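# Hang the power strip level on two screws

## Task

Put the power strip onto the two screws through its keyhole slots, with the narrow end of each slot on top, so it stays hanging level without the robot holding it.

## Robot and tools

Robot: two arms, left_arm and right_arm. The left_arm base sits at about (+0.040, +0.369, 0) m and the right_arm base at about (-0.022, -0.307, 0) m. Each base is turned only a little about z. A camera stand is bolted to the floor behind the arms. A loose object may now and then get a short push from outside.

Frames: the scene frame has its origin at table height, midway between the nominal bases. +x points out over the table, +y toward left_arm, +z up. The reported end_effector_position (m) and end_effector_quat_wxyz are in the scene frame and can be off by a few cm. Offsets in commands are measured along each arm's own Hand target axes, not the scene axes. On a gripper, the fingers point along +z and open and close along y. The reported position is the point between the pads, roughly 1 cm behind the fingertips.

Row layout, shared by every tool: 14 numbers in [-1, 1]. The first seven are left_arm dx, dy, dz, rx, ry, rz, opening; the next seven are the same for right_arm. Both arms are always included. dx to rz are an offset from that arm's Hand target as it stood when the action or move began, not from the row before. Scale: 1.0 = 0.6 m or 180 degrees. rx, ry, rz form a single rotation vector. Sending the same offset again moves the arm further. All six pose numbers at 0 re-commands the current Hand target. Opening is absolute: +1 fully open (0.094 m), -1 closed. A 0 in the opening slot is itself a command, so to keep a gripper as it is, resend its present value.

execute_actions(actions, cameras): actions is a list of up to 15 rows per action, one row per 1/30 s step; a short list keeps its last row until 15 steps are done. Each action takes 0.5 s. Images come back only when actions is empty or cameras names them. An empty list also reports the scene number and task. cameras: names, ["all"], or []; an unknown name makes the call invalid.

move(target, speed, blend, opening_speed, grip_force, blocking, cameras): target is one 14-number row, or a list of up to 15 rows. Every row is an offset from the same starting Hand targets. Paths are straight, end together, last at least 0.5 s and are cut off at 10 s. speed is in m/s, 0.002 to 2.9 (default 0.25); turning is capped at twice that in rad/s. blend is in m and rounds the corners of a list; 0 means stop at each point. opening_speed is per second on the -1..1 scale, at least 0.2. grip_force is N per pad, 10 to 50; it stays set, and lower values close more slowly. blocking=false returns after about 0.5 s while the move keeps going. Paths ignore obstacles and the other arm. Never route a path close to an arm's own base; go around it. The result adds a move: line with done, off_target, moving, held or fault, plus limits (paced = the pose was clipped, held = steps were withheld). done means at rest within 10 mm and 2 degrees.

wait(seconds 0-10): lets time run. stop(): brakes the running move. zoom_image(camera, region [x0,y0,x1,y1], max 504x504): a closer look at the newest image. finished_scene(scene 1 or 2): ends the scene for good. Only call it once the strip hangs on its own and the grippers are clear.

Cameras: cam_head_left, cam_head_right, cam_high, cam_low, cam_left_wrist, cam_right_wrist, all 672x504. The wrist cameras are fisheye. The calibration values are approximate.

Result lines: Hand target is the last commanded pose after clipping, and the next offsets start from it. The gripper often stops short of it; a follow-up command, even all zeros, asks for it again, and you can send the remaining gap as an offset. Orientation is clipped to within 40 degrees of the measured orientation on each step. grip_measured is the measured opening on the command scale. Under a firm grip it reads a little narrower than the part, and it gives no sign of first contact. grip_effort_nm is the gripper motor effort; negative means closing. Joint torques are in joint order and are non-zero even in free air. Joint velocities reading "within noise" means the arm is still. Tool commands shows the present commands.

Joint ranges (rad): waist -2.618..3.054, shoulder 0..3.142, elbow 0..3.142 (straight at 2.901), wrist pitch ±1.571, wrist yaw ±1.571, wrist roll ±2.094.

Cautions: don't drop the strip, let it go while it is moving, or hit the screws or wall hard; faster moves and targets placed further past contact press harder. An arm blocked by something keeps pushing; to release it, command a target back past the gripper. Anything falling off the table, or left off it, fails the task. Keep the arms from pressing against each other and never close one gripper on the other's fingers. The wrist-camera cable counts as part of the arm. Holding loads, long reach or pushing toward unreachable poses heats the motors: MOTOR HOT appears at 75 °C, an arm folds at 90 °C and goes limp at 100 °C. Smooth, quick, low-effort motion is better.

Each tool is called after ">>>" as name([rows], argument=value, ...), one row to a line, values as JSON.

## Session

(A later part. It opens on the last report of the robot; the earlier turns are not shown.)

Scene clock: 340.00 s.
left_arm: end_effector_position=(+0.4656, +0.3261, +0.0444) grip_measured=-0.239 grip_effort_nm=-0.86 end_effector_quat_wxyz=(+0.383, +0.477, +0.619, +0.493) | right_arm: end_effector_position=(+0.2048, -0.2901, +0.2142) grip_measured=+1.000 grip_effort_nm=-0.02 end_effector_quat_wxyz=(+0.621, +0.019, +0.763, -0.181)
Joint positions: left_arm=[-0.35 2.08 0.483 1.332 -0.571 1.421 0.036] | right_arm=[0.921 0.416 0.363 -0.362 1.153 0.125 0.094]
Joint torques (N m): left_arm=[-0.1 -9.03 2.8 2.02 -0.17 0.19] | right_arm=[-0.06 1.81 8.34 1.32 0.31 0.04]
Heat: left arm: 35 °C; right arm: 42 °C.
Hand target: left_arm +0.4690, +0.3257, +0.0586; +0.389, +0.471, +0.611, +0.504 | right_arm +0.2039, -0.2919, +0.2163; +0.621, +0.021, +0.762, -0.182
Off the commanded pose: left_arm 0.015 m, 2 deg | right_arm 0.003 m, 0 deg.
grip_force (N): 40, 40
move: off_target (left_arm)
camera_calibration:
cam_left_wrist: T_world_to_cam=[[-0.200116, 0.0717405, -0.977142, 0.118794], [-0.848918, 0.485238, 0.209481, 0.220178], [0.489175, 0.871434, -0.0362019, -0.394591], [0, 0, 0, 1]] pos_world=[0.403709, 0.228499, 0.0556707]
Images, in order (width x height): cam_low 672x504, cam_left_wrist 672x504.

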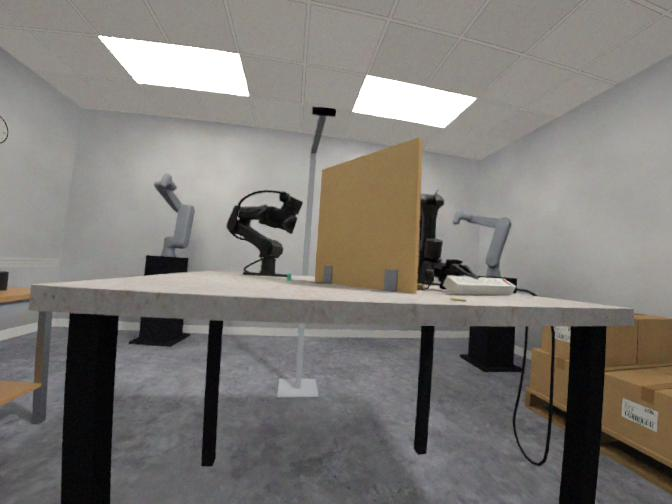

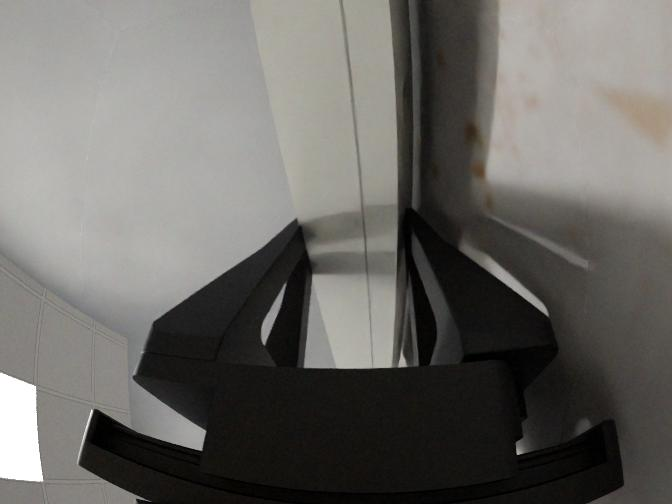

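>>> move(target=[0,0,0,0,0,0,0.05,0,0,0,0,0,0,1], opening_speed=0.3, cameras=["cam_low","cam_left_wrist"])

>>> zoom_image(camera="cam_low", region=[420, 240, 540, 330])

Scene clock: 351.30 s.
left_arm: end_effector_position=(+0.4662, +0.3259, +0.0477) grip_measured=+0.048 grip_effort_nm=0.12 end_effector_quat_wxyz=(+0.383, +0.478, +0.615, +0.497) | right_arm: end_effector_position=(+0.2048, -0.2901, +0.2142) grip_measured=+1.000 grip_effort_nm=-0.02 end_effector_quat_wxyz=(+0.621, +0.019, +0.763, -0.181)
Joint positions: left_arm=[-0.35 2.071 0.483 1.331 -0.571 1.434 0.049] | right_arm=[0.921 0.416 0.363 -0.362 1.153 0.125 0.094]
Joint torques (N m): left_arm=[-0.1 -8.29 2.8 2.01 -0.16 0.06] | right_arm=[0.18 1.65 8.27 1.33 0.29 0.06]
Heat: left arm: 35 °C; right arm: 42 °C.
Hand target: left_arm +0.4690, +0.3257, +0.0586; +0.389, +0.471, +0.611, +0.504 | right_arm +0.2039, -0.2919, +0.2163; +0.621, +0.021, +0.762, -0.182
Off the commanded pose: left_arm 0.011 m, 1 deg | right_arm 0.003 m, 0 deg.
grip_force (N): 40, 40
move: off_target (left_arm)
camera_calibration:
cam_left_wrist: T_world_to_cam=[[-0.195589, 0.0817108, -0.977276, 0.116734], [-0.848443, 0.485665, 0.210412, 0.219683], [0.491822, 0.870317, -0.0256637, -0.395877], [0, 0, 0, 1]] pos_world=[0.403921, 0.228308, 0.0576976]
Images, in order (width x height): cam_low 672x504, cam_left_wrist 672x504.

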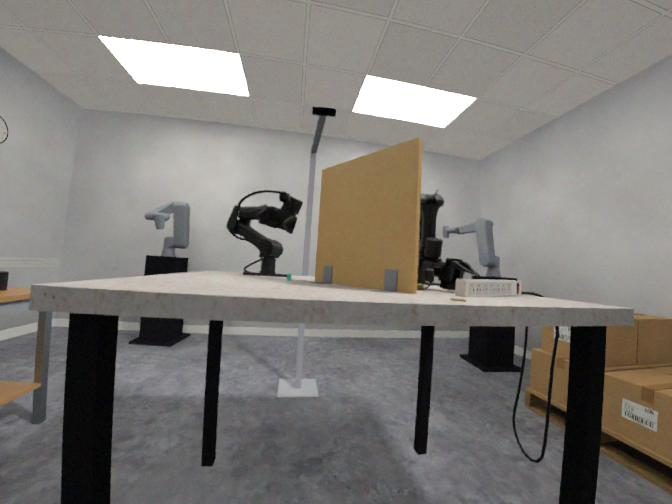

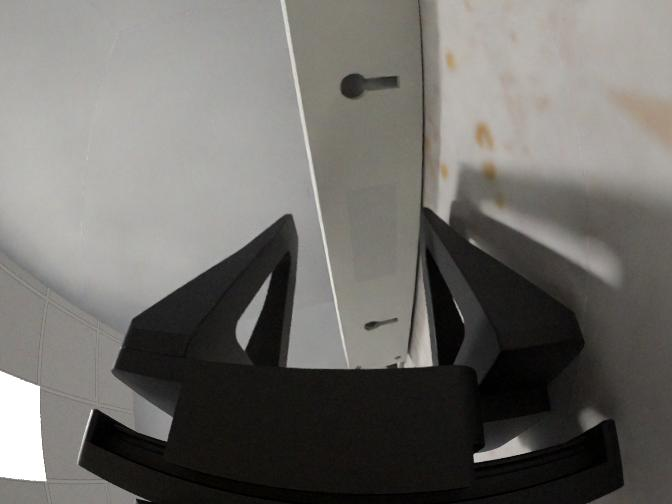

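Scaled by 4.200 from the camera's 672x504 image, which has a finer 960x720 frame.

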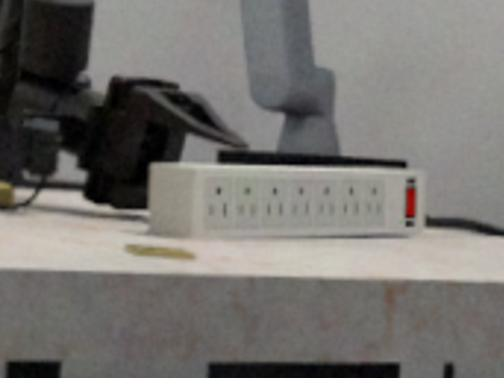

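>>> move([
  [0,0,-0.15,0,0,0,0.15,0,0,0,0,0,0,1],
  [0,0.22,-0.1,0.13,0,0,1,0,0,0,0,0,0,1],
], speed=[0.12,0.3], cameras=["cam_low","cam_left_wrist","cam_head_left"], grip_force=50)

>>> zoom_image(camera="cam_head_left", region=[120, 190, 290, 330])

Scene clock: 469.83 s.
left_arm: end_effector_position=(+0.4309, +0.3191, +0.1872) grip_measured=+0.998 grip_effort_nm=0.12 end_effector_quat_wxyz=(+0.272, +0.549, +0.698, +0.370) | right_arm: end_effector_position=(+0.2048, -0.2901, +0.2142) grip_measured=+1.000 grip_effort_nm=-0.02 end_effector_quat_wxyz=(+0.621, +0.019, +0.763, -0.181)
Joint positions: left_arm=[-0.366 1.352 0.958 -0.322 -0.494 1.212 0.094] | right_arm=[0.921 0.416 0.363 -0.362 1.153 0.125 0.094]
Joint torques (N m): left_arm=[0.32 -4.21 7.97 1.61 -0.1 -0.11] | right_arm=[0.06 1.77 8.29 1.28 0.3 0.05]
Heat: left arm: 34 °C; right arm: 42 °C.
Hand target: left_arm +0.4362, +0.3174, +0.1997; +0.286, +0.540, +0.700, +0.369 | right_arm +0.2039, -0.2919, +0.2163; +0.621, +0.021, +0.762, -0.182
Off the commanded pose: left_arm 0.014 m, 2 deg | right_arm 0.003 m, 0 deg.
move: off_target (left_arm); target 2's new opening was sent with left_arm's hand 0.013 m and 2 deg from that target
camera_calibration:
cam_left_wrist: T_world_to_cam=[[-0.556601, 0.00741021, -0.830747, 0.398528], [-0.713327, 0.508325, 0.482463, 0.0473413], [0.425864, 0.861134, -0.277648, -0.290543], [0, 0, 0, 1]] pos_world=[0.379323, 0.223179, 0.227567]
Images, in order (width x height): cam_head_left 672x504, cam_low 672x504, cam_left_wrist 672x504.

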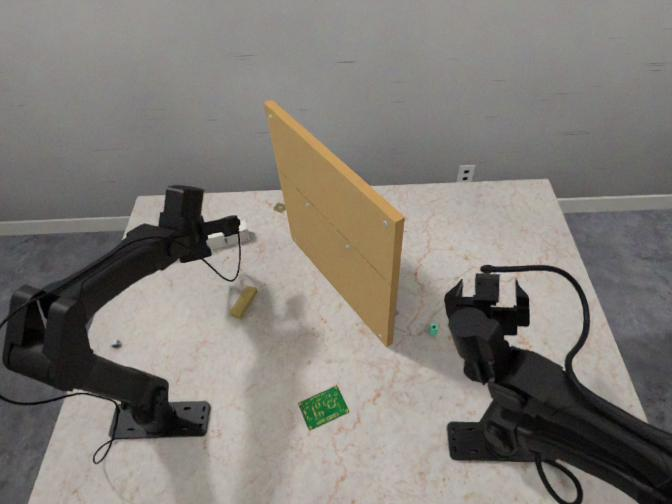

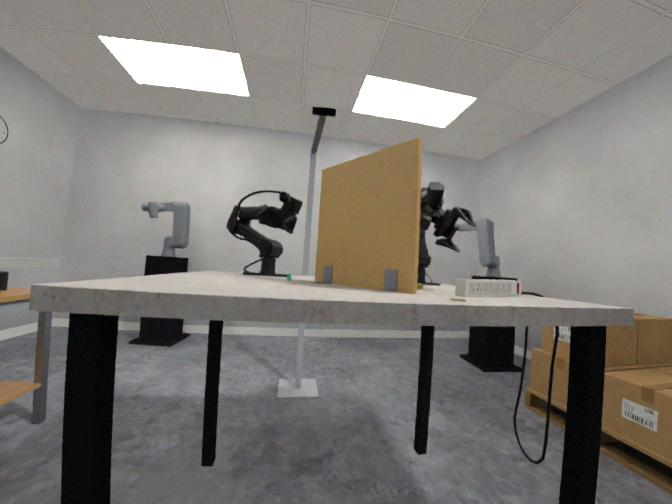

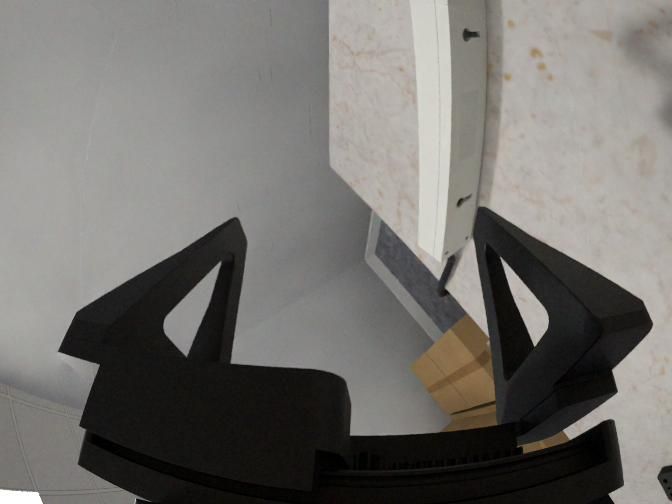

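Scaled by 2.965 from the camera's 672x504 image, which has a finer 960x720 frame.

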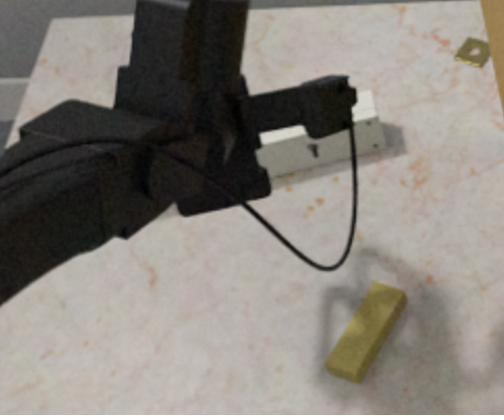

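>>> move([
  [0.0122,-0.0193,0.1928,0.309,0,0,0.7,0,0,0,0,0,0,1],
  [0.0122,-0.139,0.2748,0.309,0,0,0.7,0,0,0,0,0,0,1],
], speed=[0.3,0.15], cameras=["cam_low","cam_left_wrist"])

Scene clock: 491.80 s.
left_arm: end_effector_position=(+0.5181, +0.3497, +0.0375) grip_measured=+0.703 grip_effort_nm=-0.14 end_effector_quat_wxyz=(-0.009, +0.609, +0.793, +0.004) | right_arm: end_effector_position=(+0.2048, -0.2901, +0.2142) grip_measured=+1.000 grip_effort_nm=-0.02 end_effector_quat_wxyz=(+0.621, +0.019, +0.763, -0.181)
Joint positions: left_arm=[-0.066 2.487 2.28 -1.375 -0.017 1.26 0.08] | right_arm=[0.921 0.416 0.363 -0.362 1.153 0.125 0.094]
Joint torques (N m): left_arm=[0.05 -11.71 4.51 0.49 0.17 0.05] | right_arm=[0.02 1.81 8.5 1.34 0.27 0]
Heat: left arm: 36 °C; right arm: 42 °C.
Hand target: left_arm +0.5206, +0.3467, +0.0377; +0.001, +0.611, +0.791, +0.000 | right_arm +0.2039, -0.2919, +0.2163; +0.621, +0.021, +0.762, -0.182
Off the commanded pose: left_arm 0.004 m, 1 deg | right_arm 0.003 m, 0 deg.
move: done
camera_calibration:
cam_left_wrist: T_world_to_cam=[[-0.990012, -0.136019, -0.0370808, 0.567431], [-0.11851, 0.660439, 0.741468, -0.204953], [-0.076364, 0.738457, -0.669963, -0.0778017], [0, 0, 0, 1]] pos_world=[0.531534, 0.269993, 0.120883]
Images, in order (width x height): cam_low 672x504, cam_left_wrist 672x504.

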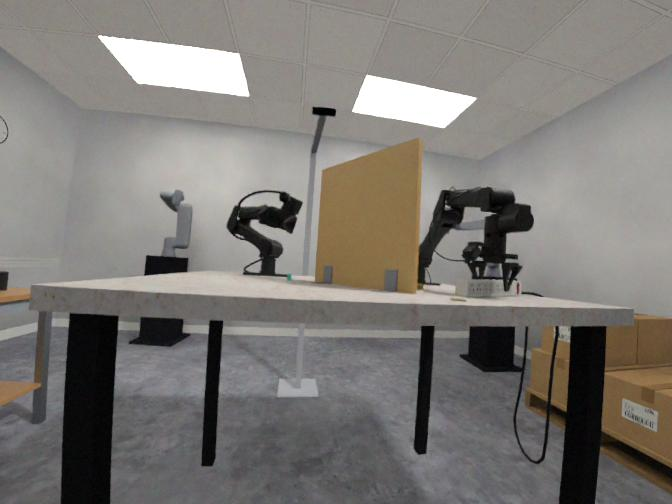

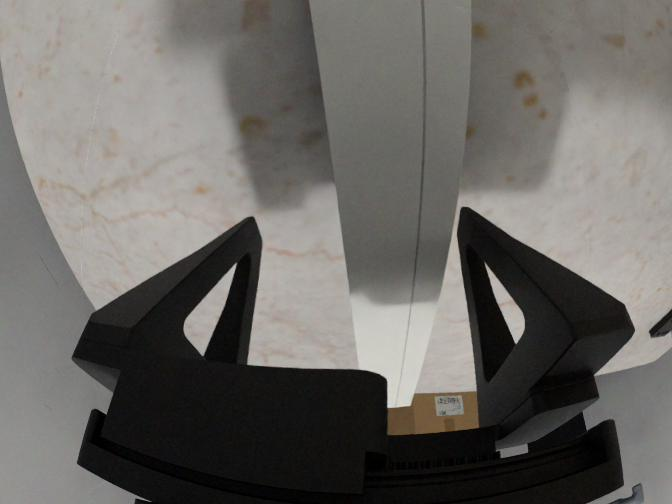

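>>> move([
  [0,-0.018,0.008,0,0,0,0.7,0,0,0,0,0,0,1],
  [0,-0.018,0.008,0,0,0,-0.6,0,0,0,0,0,0,1],
], speed=0.1, opening_speed=0.6, grip_force=40, cameras=["cam_left_wrist"])

Scene clock: 507.10 s.
left_arm: end_effector_position=(+0.5078, +0.3498, +0.0190) grip_measured=-0.287 grip_effort_nm=-0.86 end_effector_quat_wxyz=(-0.018, +0.609, +0.793, -0.003) | right_arm: end_effector_position=(+0.2048, -0.2901, +0.2142) grip_measured=+1.000 grip_effort_nm=-0.02 end_effector_quat_wxyz=(+0.621, +0.019, +0.763, -0.181)
Joint positions: left_arm=[-0.066 2.46 2.159 -1.302 -0.015 1.26 0.033] | right_arm=[0.921 0.416 0.363 -0.362 1.153 0.125 0.094]
Joint torques (N m): left_arm=[-0.51 -14.67 3.88 0.36 0.16 -0.02] | right_arm=[-0.02 1.61 8.24 1.28 0.28 -0.03]
Heat: left arm: 35 °C; right arm: 42 °C.
Hand target: left_arm +0.5101, +0.3440, +0.0329; +0.001, +0.611, +0.792, +0.000 | right_arm +0.2039, -0.2919, +0.2163; +0.621, +0.021, +0.762, -0.182
Off the commanded pose: left_arm 0.015 m, 2 deg | right_arm 0.003 m, 0 deg.
grip_force (N): 40, 40
move: off_target (left_arm); target 2's new opening was sent with left_arm's hand 0.015 m and 3 deg from that target
camera_calibration:
cam_left_wrist: T_world_to_cam=[[-0.990592, -0.136071, -0.0145487, 0.556514], [-0.101759, 0.661343, 0.743149, -0.201409], [-0.0914996, 0.737638, -0.668968, -0.083055], [0, 0, 0, 1]] pos_world=[0.523184, 0.270191, 0.102212]
Images, in order (width x height): cam_left_wrist 672x504.

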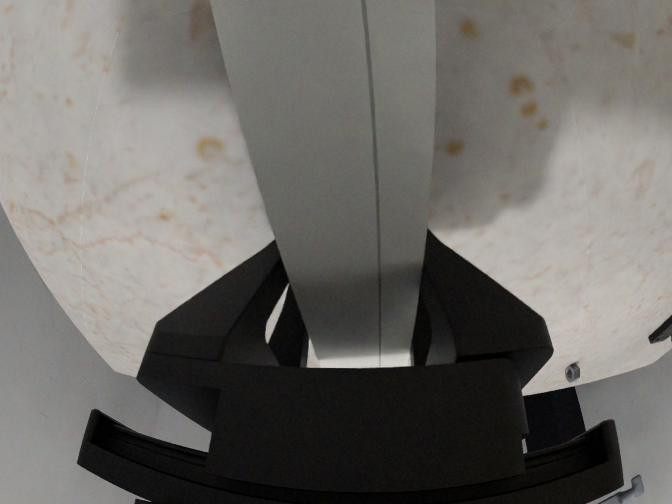

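>>> move([
  [0,0,-0.16,0,0,0,-0.6,0,0,0,0,0,0,1],
  [-0.1287,-0.448,-0.16,0,0,0.084,-0.6,0,0,0,0,0,0,1],
  [-0.1287,-0.448,-0.04,0,0,0.084,-0.6,0,0,0,0,0,0,1],
], speed=[0.15,0.25,0.12], blend=[0.03,0.01,0], cameras=["cam_left_wrist","cam_low","cam_head_left","cam_high"])

Scene clock: 524.07 s.
left_arm: end_effector_position=(+0.2662, +0.2056, +0.0556) grip_measured=-0.288 grip_effort_nm=-0.86 end_effector_quat_wxyz=(-0.011, +0.712, +0.702, +0.001) | right_arm: end_effector_position=(+0.2048, -0.2901, +0.2142) grip_measured=+1.000 grip_effort_nm=-0.02 end_effector_quat_wxyz=(+0.621, +0.019, +0.763, -0.181)
Joint positions: left_arm=[-0.649 1.663 1.119 -1.049 -0.005 0.952 0.033] | right_arm=[0.921 0.416 0.363 -0.362 1.153 0.125 0.094]
Joint torques (N m): left_arm=[-0.2 -5.81 4.53 0.56 0.05 -0.14] | right_arm=[-0.08 1.73 8.27 1.27 0.26 0]
Heat: left arm: 35 °C; right arm: 42 °C.
Hand target: left_arm +0.2695, +0.2013, +0.0568; +0.001, +0.710, +0.704, +0.000 | right_arm +0.2039, -0.2919, +0.2163; +0.621, +0.021, +0.762, -0.182
Off the commanded pose: left_arm 0.006 m, 1 deg | right_arm 0.003 m, 0 deg.
grip_force (N): 40, 40
move: done
camera_calibration:
cam_left_wrist: T_world_to_cam=[[-0.989981, 0.138541, -0.027284, 0.24218], [0.0733613, 0.669749, 0.738955, -0.205871], [0.120649, 0.729549, -0.673202, -0.0288903], [0, 0, 0, 1]] pos_world=[0.258342, 0.125407, 0.139288]
Images, in order (width x height): cam_head_left 672x504, cam_high 672x504, cam_low 672x504, cam_left_wrist 672x504.

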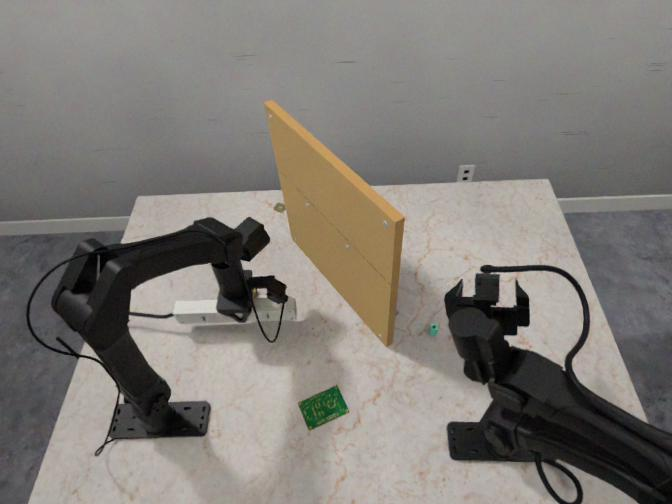

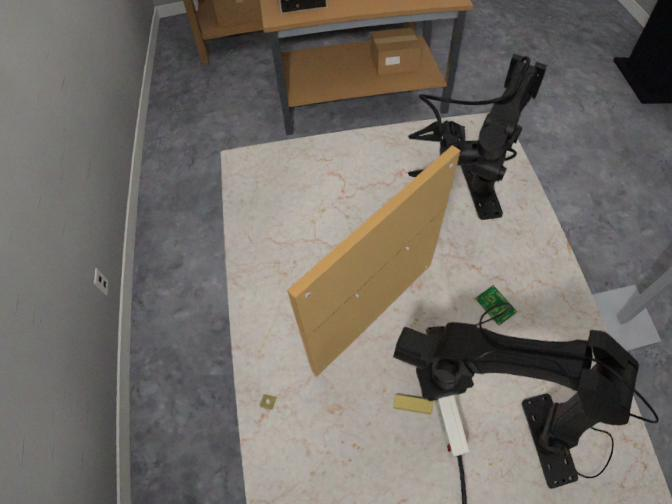

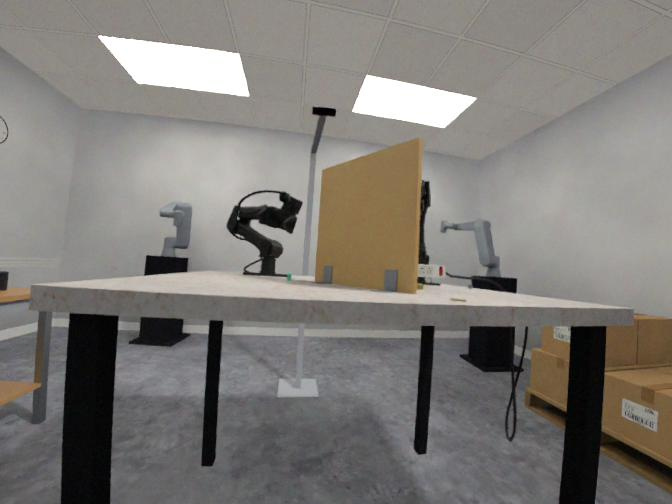

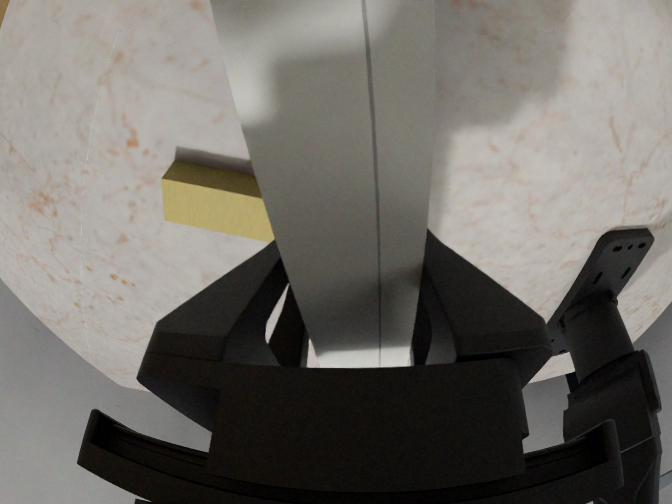

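>>> move([
  [0,-0.058,0,0,0,0,-0.6,0,0,0,0,0,0,1],
  [0,-0.058,0.053,0,0,0,-0.6,0,0,0,0,0,0,1],
], speed=[0.15,0.06], cameras=["cam_left_wrist","cam_low"])

>>> zoom_image(camera="cam_low", region=[370, 230, 490, 320])

Scene clock: 533.63 s.
left_arm: end_effector_position=(+0.2326, +0.2083, +0.0248) grip_measured=-0.288 grip_effort_nm=-0.86 end_effector_quat_wxyz=(-0.012, +0.712, +0.703, +0.004) | right_arm: end_effector_position=(+0.2048, -0.2901, +0.2142) grip_measured=+1.000 grip_effort_nm=-0.02 end_effector_quat_wxyz=(+0.621, +0.019, +0.763, -0.181)
Joint positions: left_arm=[-0.724 1.604 0.925 -0.915 -0.011 0.876 0.033] | right_arm=[0.921 0.416 0.363 -0.362 1.153 0.125 0.094]
Joint torques (N m): left_arm=[-0.64 -4.9 4.18 0.58 0.11 -0.12] | right_arm=[-0.02 1.69 8.46 1.3 0.3 0.03]
Heat: left arm: 35 °C; right arm: 42 °C.
Hand target: left_arm +0.2347, +0.2016, +0.0249; +0.001, +0.710, +0.704, +0.000 | right_arm +0.2039, -0.2919, +0.2163; +0.621, +0.021, +0.762, -0.182
Off the commanded pose: left_arm 0.007 m, 2 deg | right_arm 0.003 m, 0 deg.
grip_force (N): 40, 40
move: done
camera_calibration:
cam_left_wrist: T_world_to_cam=[[-0.990061, 0.13736, -0.0301963, 0.207959], [0.0695858, 0.66502, 0.743577, -0.18065], [0.122219, 0.734085, -0.667969, -0.0489716], [0, 0, 0, 1]] pos_world=[0.224448, 0.12752, 0.107895]
Images, in order (width x height): cam_low 672x504, cam_left_wrist 672x504.

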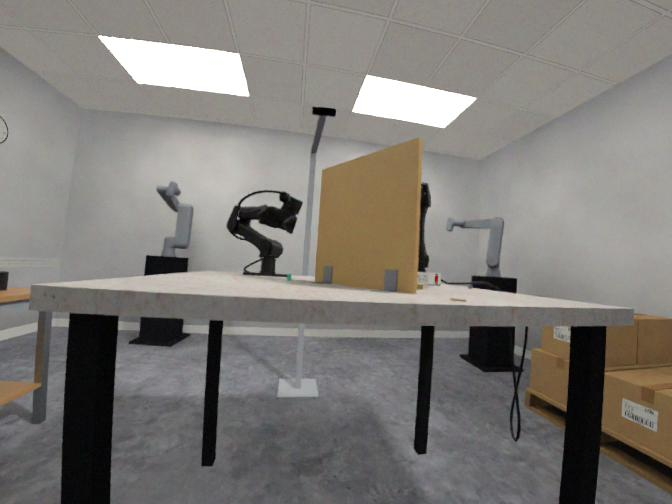

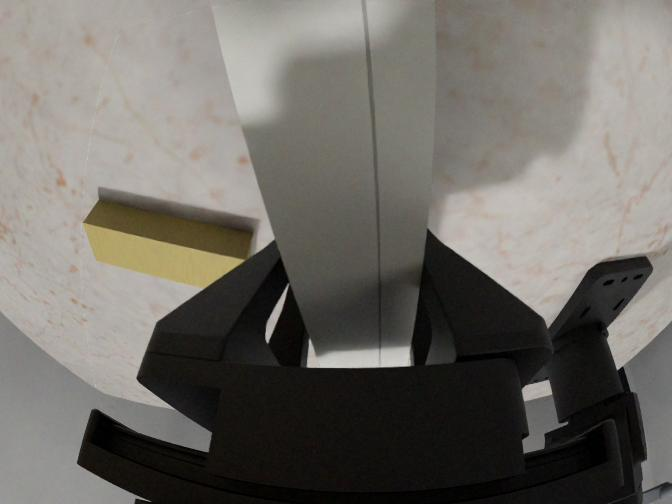

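Scaled by 4.200 from the camera's 672x504 image, which has a finer 960x720 frame.

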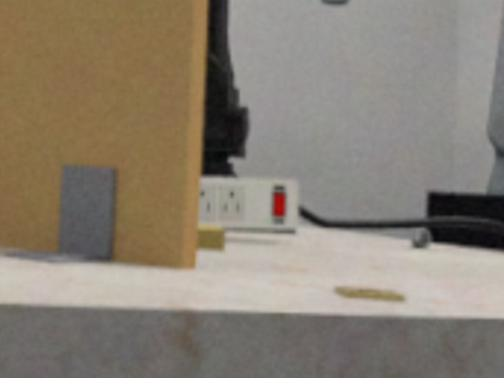

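>>> move([
  [0,0,0.017,0,0,0,-0.6,0,0,0,0,0,0,1],
  [0,0,0.017,0,0,0,0.05,0,0,0,0,0,0,1],
  [0,0,-0.15,0,0,0,0.05,0,0,0,0,0,0,1],
  [0.25,0,-0.3,0,0,0,1,0,0,0,0,0,0,1],
], speed=[0.05,0.1,0.15,0.3], opening_speed=0.8, blend=[0,0,0.02,0], cameras=["cam_left_wrist","cam_head_left","cam_head_right","cam_right_wrist"])

>>> zoom_image(camera="cam_head_right", region=[130, 220, 350, 385])

>>> zoom_image(camera="cam_head_left", region=[130, 220, 350, 385])

Scene clock: 549.93 s.
left_arm: end_effector_position=(+0.2373, +0.3530, +0.1976) grip_measured=+0.998 grip_effort_nm=0.12 end_effector_quat_wxyz=(+0.040, +0.708, +0.704, +0.040) | right_arm: end_effector_position=(+0.2048, -0.2901, +0.2142) grip_measured=+1.000 grip_effort_nm=-0.02 end_effector_quat_wxyz=(+0.621, +0.019, +0.763, -0.181)
Joint positions: left_arm=[-0.114 1.226 1.307 -1.539 -0.011 1.48 0.094] | right_arm=[0.921 0.416 0.363 -0.362 1.153 0.125 0.094]
Joint torques (N m): left_arm=[0.32 -2.26 6.19 0.4 0.12 0.05] | right_arm=[0.02 1.78 8.35 1.29 0.27 -0.03]
Heat: left arm: 35 °C; right arm: 42 °C.
Hand target: left_arm +0.2358, +0.3517, +0.2048; +0.001, +0.710, +0.704, +0.000 | right_arm +0.2039, -0.2919, +0.2163; +0.621, +0.021, +0.762, -0.182
Off the commanded pose: left_arm 0.007 m, 6 deg | right_arm 0.003 m, 0 deg.
joint sent to its limit (left arm) — joint 4 (wrist pitch), lower limit. The joint targets are off in orientation, not in position.
grip_force (N): 40, 40
move: off_target (left_arm); target 4's new opening was sent with left_arm's hand 0.007 m and 6 deg from that target
camera_calibration:
cam_left_wrist: T_world_to_cam=[[-0.979347, 0.129293, -0.155444, 0.223016], [-0.025871, 0.68236, 0.730559, -0.386657], [0.200524, 0.719492, -0.664922, -0.0544235], [0, 0, 0, 1]] pos_world=[0.21932, 0.274162, 0.280955]
cam_right_wrist: T_world_to_cam=[[-0.208723, -0.966829, 0.147232, -0.263081], [-0.794044, 0.0796528, -0.602619, 0.312923], [0.570902, -0.242689, -0.78433, 0.0975854], [0, 0, 0, 1]] pos_world=[0.137852, -0.255597, 0.303846]
Images, in order (width x height): cam_head_left 672x504, cam_head_right 672x504, cam_left_wrist 672x504, cam_right_wrist 672x504.

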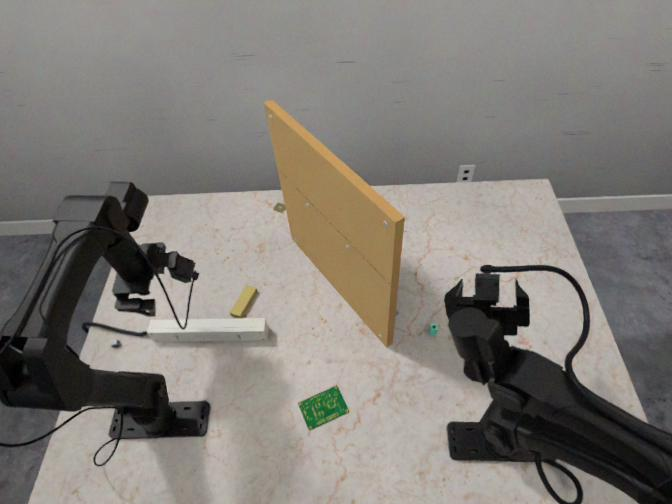

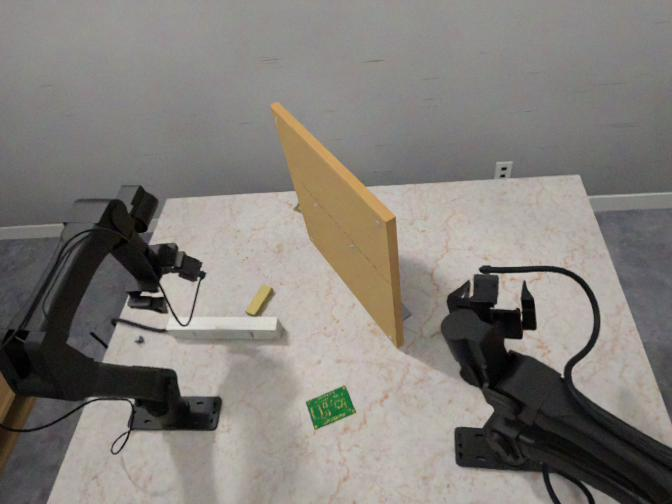

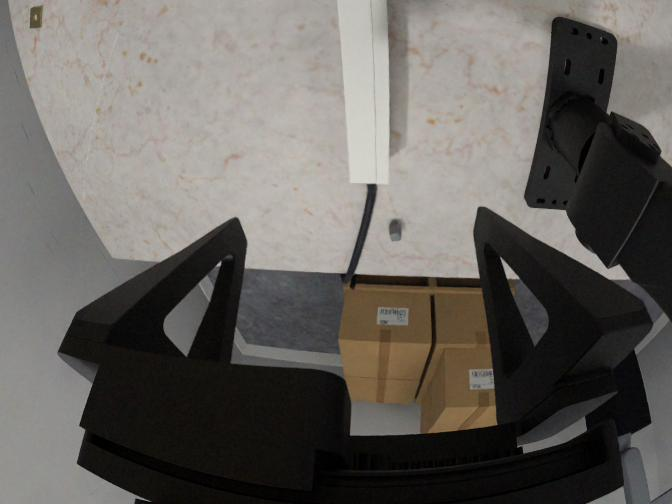

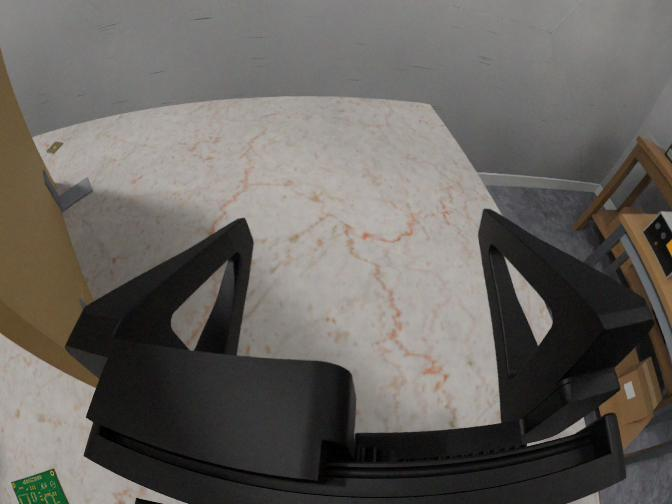

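Scaled by 2.291 from the camera's 672x504 image, which has a finer 960x720 frame.

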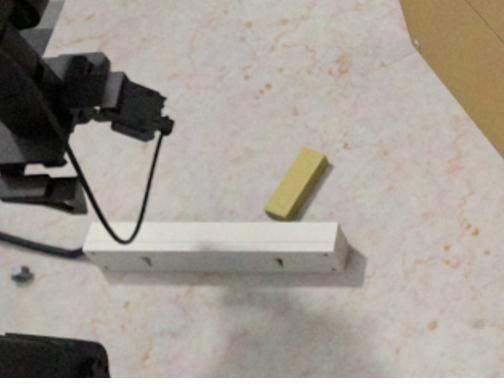

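Scaled by 2.291 from the camera's 672x504 image, which has a finer 960x720 frame.

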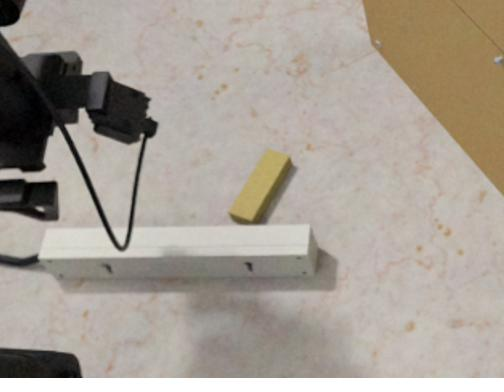

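>>> move([
  [0,0,0,0,0,0,1,-0.062,0.2213,-0.2248,-0.13,0.071,-0.127,1],
  [0,0,0,0,0,0,1,-0.1073,0.531,-0.232,-0.26,0.142,-0.253,1],
  [0,0,0,0,0,0,1,-0.0503,0.7808,-0.1323,-0.4327,0.2365,-0.4218,1],
], speed=0.3, blend=[0.04,0.04,0], cameras=["cam_left_wrist","cam_head_left","cam_right_wrist","cam_high"])

Scene clock: 616.53 s.
left_arm: end_effector_position=(+0.2373, +0.3530, +0.1976) grip_measured=+0.998 grip_effort_nm=0.12 end_effector_quat_wxyz=(+0.040, +0.708, +0.704, +0.040) | right_arm: end_effector_position=(+0.2543, +0.1681, +0.1487) grip_measured=+1.000 grip_effort_nm=-0.02 end_effector_quat_wxyz=(-0.171, +0.694, -0.698, -0.039)
Joint positions: left_arm=[-0.114 1.226 1.307 -1.539 -0.011 1.48 0.094] | right_arm=[1.09 2.573 2.843 -1.488 0.013 -0.522 0.094]
Joint torques (N m): left_arm=[0.38 -2.26 6.12 0.38 0.14 0.05] | right_arm=[-0.13 -11.07 8.66 0.94 -0.12 -0.07]
Heat: left arm: 35 °C; right arm: 42 °C.
Hand target: left_arm +0.2358, +0.3517, +0.2048; +0.001, +0.710, +0.704, +0.000 | right_arm +0.2576, +0.1751, +0.1402; +0.000, +0.707, -0.707, +0.000
Off the commanded pose: left_arm 0.007 m, 6 deg | right_arm 0.011 m, 20 deg.
elbow stopped short (right arm): the move would have taken joint 3 (elbow) straighter than the controller allows.
joint sent to its limit (left arm) — joint 4 (wrist pitch), lower limit. The joint targets are off in orientation, not in position.
grip_force (N): 40, 40
move: off_target (left_arm, right_arm)
camera_calibration:
cam_left_wrist: T_world_to_cam=[[-0.979347, 0.129293, -0.155444, 0.223016], [-0.025871, 0.68236, 0.730559, -0.386657], [0.200524, 0.719492, -0.664922, -0.0544235], [0, 0, 0, 1]] pos_world=[0.21932, 0.274162, 0.280955]
cam_right_wrist: T_world_to_cam=[[0.990536, -0.104438, 0.0890619, -0.241438], [-0.131929, -0.903463, 0.40786, 0.122874], [0.0378681, -0.41575, -0.90869, 0.312309], [0, 0, 0, 1]] pos_world=[0.243537, 0.215639, 0.25518]
Images, in order (width x height): cam_head_left 672x504, cam_high 672x504, cam_left_wrist 672x504, cam_right_wrist 672x504.

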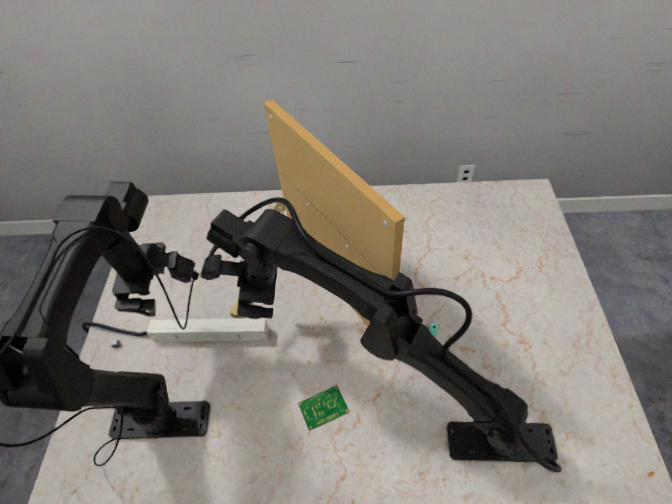

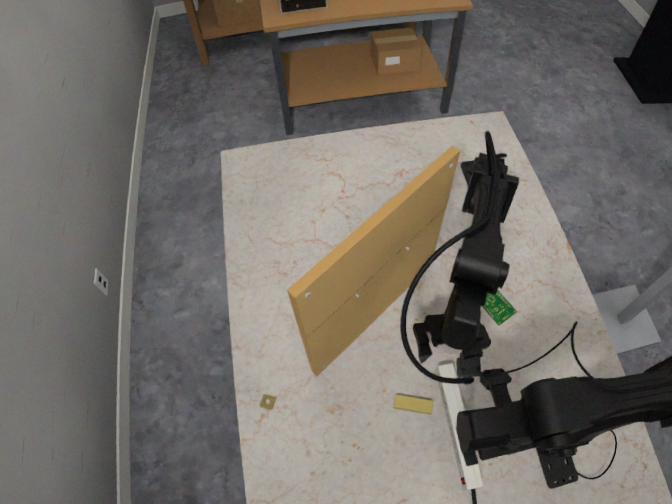

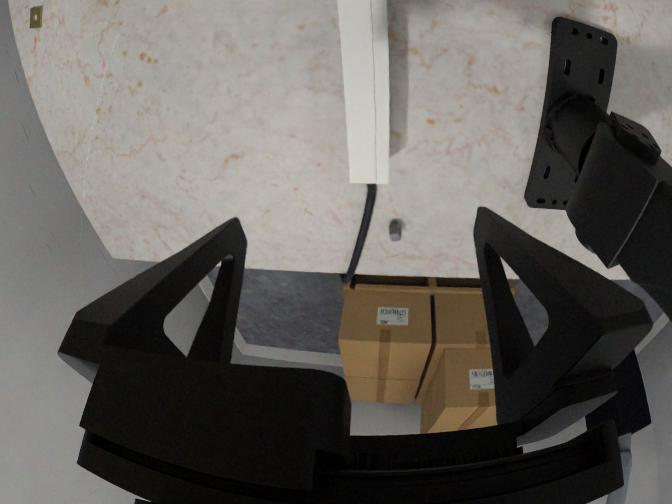

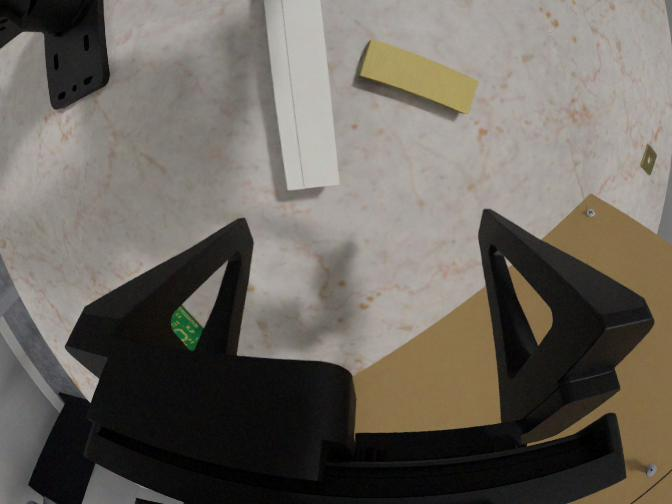

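>>> move(target=[0,0,0,0,0,0,1,0,0,0.1,0,0,0,1], speed=0.2, cameras=["cam_right_wrist"])

Scene clock: 623.77 s.
left_arm: end_effector_position=(+0.2373, +0.3530, +0.1976) grip_measured=+0.998 grip_effort_nm=0.12 end_effector_quat_wxyz=(+0.040, +0.708, +0.704, +0.040) | right_arm: end_effector_position=(+0.2549, +0.1693, +0.0918) grip_measured=+1.000 grip_effort_nm=-0.03 end_effector_quat_wxyz=(-0.122, +0.700, -0.703, -0.026)
Joint positions: left_arm=[-0.114 1.226 1.307 -1.539 -0.011 1.48 0.094] | right_arm=[1.09 2.683 2.847 -1.484 0.013 -0.522 0.094]
Joint torques (N m): left_arm=[0.28 -2.25 6.17 0.4 0.14 0.06] | right_arm=[-0.13 -11.49 8.34 0.73 -0.15 0.01]
Heat: left arm: 35 °C; right arm: 42 °C.
Hand target: left_arm +0.2358, +0.3517, +0.2048; +0.001, +0.710, +0.704, +0.000 | right_arm +0.2576, +0.1751, +0.0803; +0.000, +0.707, -0.707, +0.000
Off the commanded pose: left_arm 0.007 m, 6 deg | right_arm 0.013 m, 14 deg.
elbow stopped short (right arm): the move would have taken joint 3 (elbow) straighter than the controller allows.
joint sent to its limit (left arm) — joint 4 (wrist pitch), lower limit. The joint targets are off in orientation, not in position.
grip_force (N): 40, 40
move: off_target (left_arm, right_arm)
camera_calibration:
cam_right_wrist: T_world_to_cam=[[0.994094, -0.0980096, 0.046596, -0.235034], [-0.108222, -0.8634, 0.492776, 0.126626], [-0.00806581, -0.494908, -0.868908, 0.282594], [0, 0, 0, 1]] pos_world=[0.249629, 0.226152, 0.194102]
Images, in order (width x height): cam_right_wrist 672x504.

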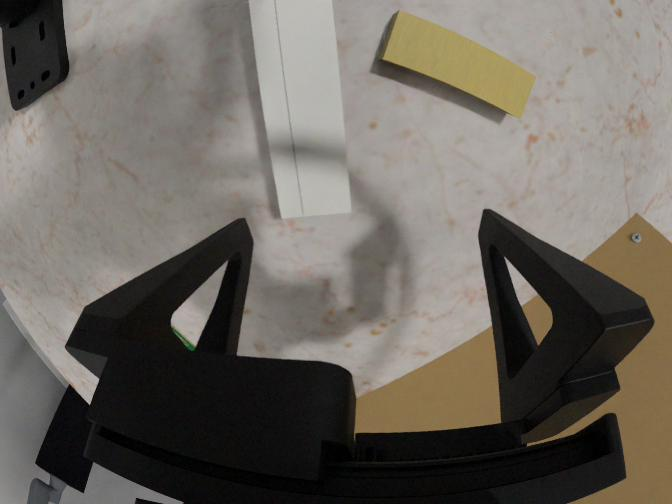

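>>> move([
  [0,0,0,0,0,0,1,-0.0133,0.0317,0.02,0,0,0,1],
  [0,0,0,0,0,0,1,-0.0133,0.0317,0.095,0,0,0,1],
], speed=0.12, blend=[0.01,0], cameras=["cam_right_wrist","cam_head_left"])

Scene clock: 645.67 s.
left_arm: end_effector_position=(+0.2373, +0.3530, +0.1976) grip_measured=+0.998 grip_effort_nm=0.12 end_effector_quat_wxyz=(+0.040, +0.708, +0.704, +0.040) | right_arm: end_effector_position=(+0.2404, +0.1757, +0.0322) grip_measured=+1.000 grip_effort_nm=-0.03 end_effector_quat_wxyz=(-0.076, +0.704, -0.705, -0.016)
Joint positions: left_arm=[-0.114 1.226 1.307 -1.539 -0.011 1.48 0.094] | right_arm=[1.119 2.798 2.847 -1.464 0.012 -0.496 0.094]
Joint torques (N m): left_arm=[0.34 -2.29 6.16 0.39 0.13 0.04] | right_arm=[0.39 -12.59 8.24 0.55 -0.11 0.06]
Heat: left arm: 35 °C; right arm: 43 °C.
Hand target: left_arm +0.2358, +0.3517, +0.2048; +0.001, +0.710, +0.704, +0.000 | right_arm +0.2387, +0.1830, +0.0233; +0.000, +0.707, -0.707, +0.000
Off the commanded pose: left_arm 0.007 m, 6 deg | right_arm 0.012 m, 9 deg.
elbow stopped short (right arm): the move would have taken joint 3 (elbow) straighter than the controller allows.
joint sent to its limit (left arm) — joint 4 (wrist pitch), lower limit. The joint targets are off in orientation, not in position.
grip_force (N): 40, 40
move: off_target (left_arm, right_arm)
camera_calibration:
cam_right_wrist: T_world_to_cam=[[0.995647, -0.0931303, 0.00358135, -0.216965], [-0.0789013, -0.821829, 0.564245, 0.143398], [-0.0496051, -0.562072, -0.8256, 0.254173], [0, 0, 0, 1]] pos_world=[0.239943, 0.240506, 0.12971]
Images, in order (width x height): cam_head_left 672x504, cam_right_wrist 672x504.

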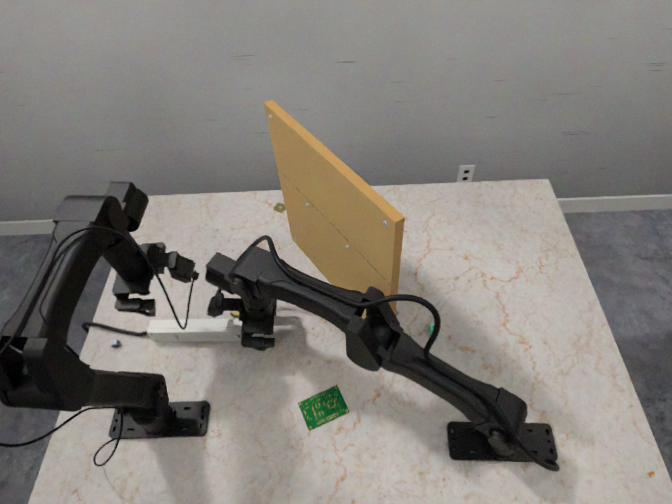

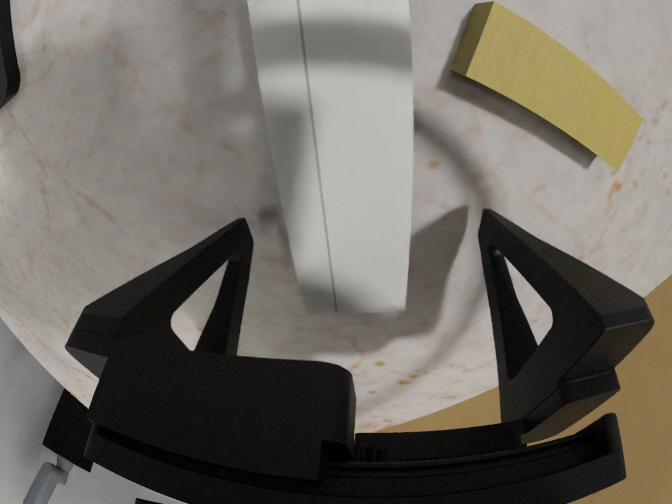

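>>> move([
  [0,0,0,0,0,0,1,0.0167,0.005,0,0,0,0,1],
  [0,0,0,0,0,0,1,0.0167,0.005,0,0,0,0,-0.6],
], speed=0.08, opening_speed=0.6, grip_force=[40,50], cameras=["cam_right_wrist"])

Scene clock: 661.33 s.
left_arm: end_effector_position=(+0.2373, +0.3530, +0.1976) grip_measured=+0.998 grip_effort_nm=0.12 end_effector_quat_wxyz=(+0.040, +0.708, +0.704, +0.040) | right_arm: end_effector_position=(+0.2387, +0.1737, +0.0318) grip_measured=-0.318 grip_effort_nm=-1.05 end_effector_quat_wxyz=(-0.071, +0.704, -0.706, -0.016)
Joint positions: left_arm=[-0.114 1.226 1.307 -1.539 -0.011 1.48 0.094] | right_arm=[1.119 2.798 2.847 -1.475 0.009 -0.494 0.032]
Joint torques (N m): left_arm=[0.38 -2.3 6.2 0.4 0.12 0.06] | right_arm=[0.27 -12.71 8.39 0.24 -0.11 0]
Heat: left arm: 35 °C; right arm: 43 °C.
Hand target: left_arm +0.2358, +0.3517, +0.2048; +0.001, +0.710, +0.704, +0.000 | right_arm +0.2357, +0.1730, +0.0233; +0.000, +0.707, -0.707, +0.000
Off the commanded pose: left_arm 0.007 m, 6 deg | right_arm 0.009 m, 8 deg.
elbow stopped short (right arm): the move would have taken joint 3 (elbow) straighter than the controller allows.
joint sent to its limit (left arm) — joint 4 (wrist pitch), lower limit. The joint targets are off in orientation, not in position.
grip_force (N): 40, 50
move: off_target (left_arm, right_arm); target 2's new opening was sent with right_arm's hand 0.009 m and 8 deg from that target
camera_calibration:
cam_right_wrist: T_world_to_cam=[[0.995553, -0.0941432, -0.00349473, -0.215093], [-0.0752993, -0.817478, 0.571017, 0.139977], [-0.0566142, -0.568214, -0.820931, 0.255208], [0, 0, 0, 1]] pos_world=[0.239125, 0.239191, 0.128827]
Images, in order (width x height): cam_right_wrist 672x504.

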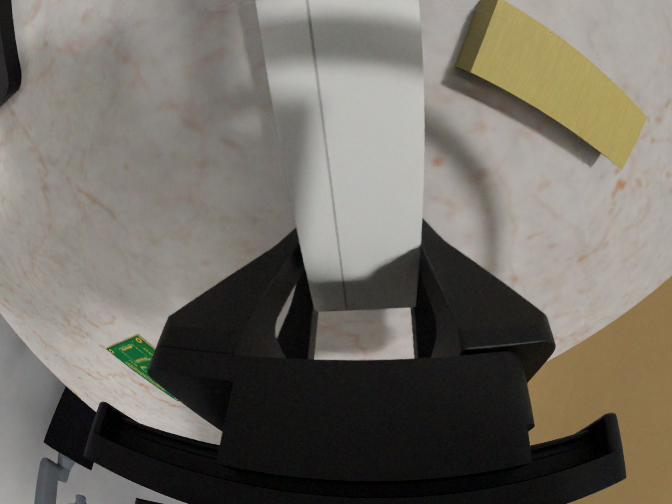

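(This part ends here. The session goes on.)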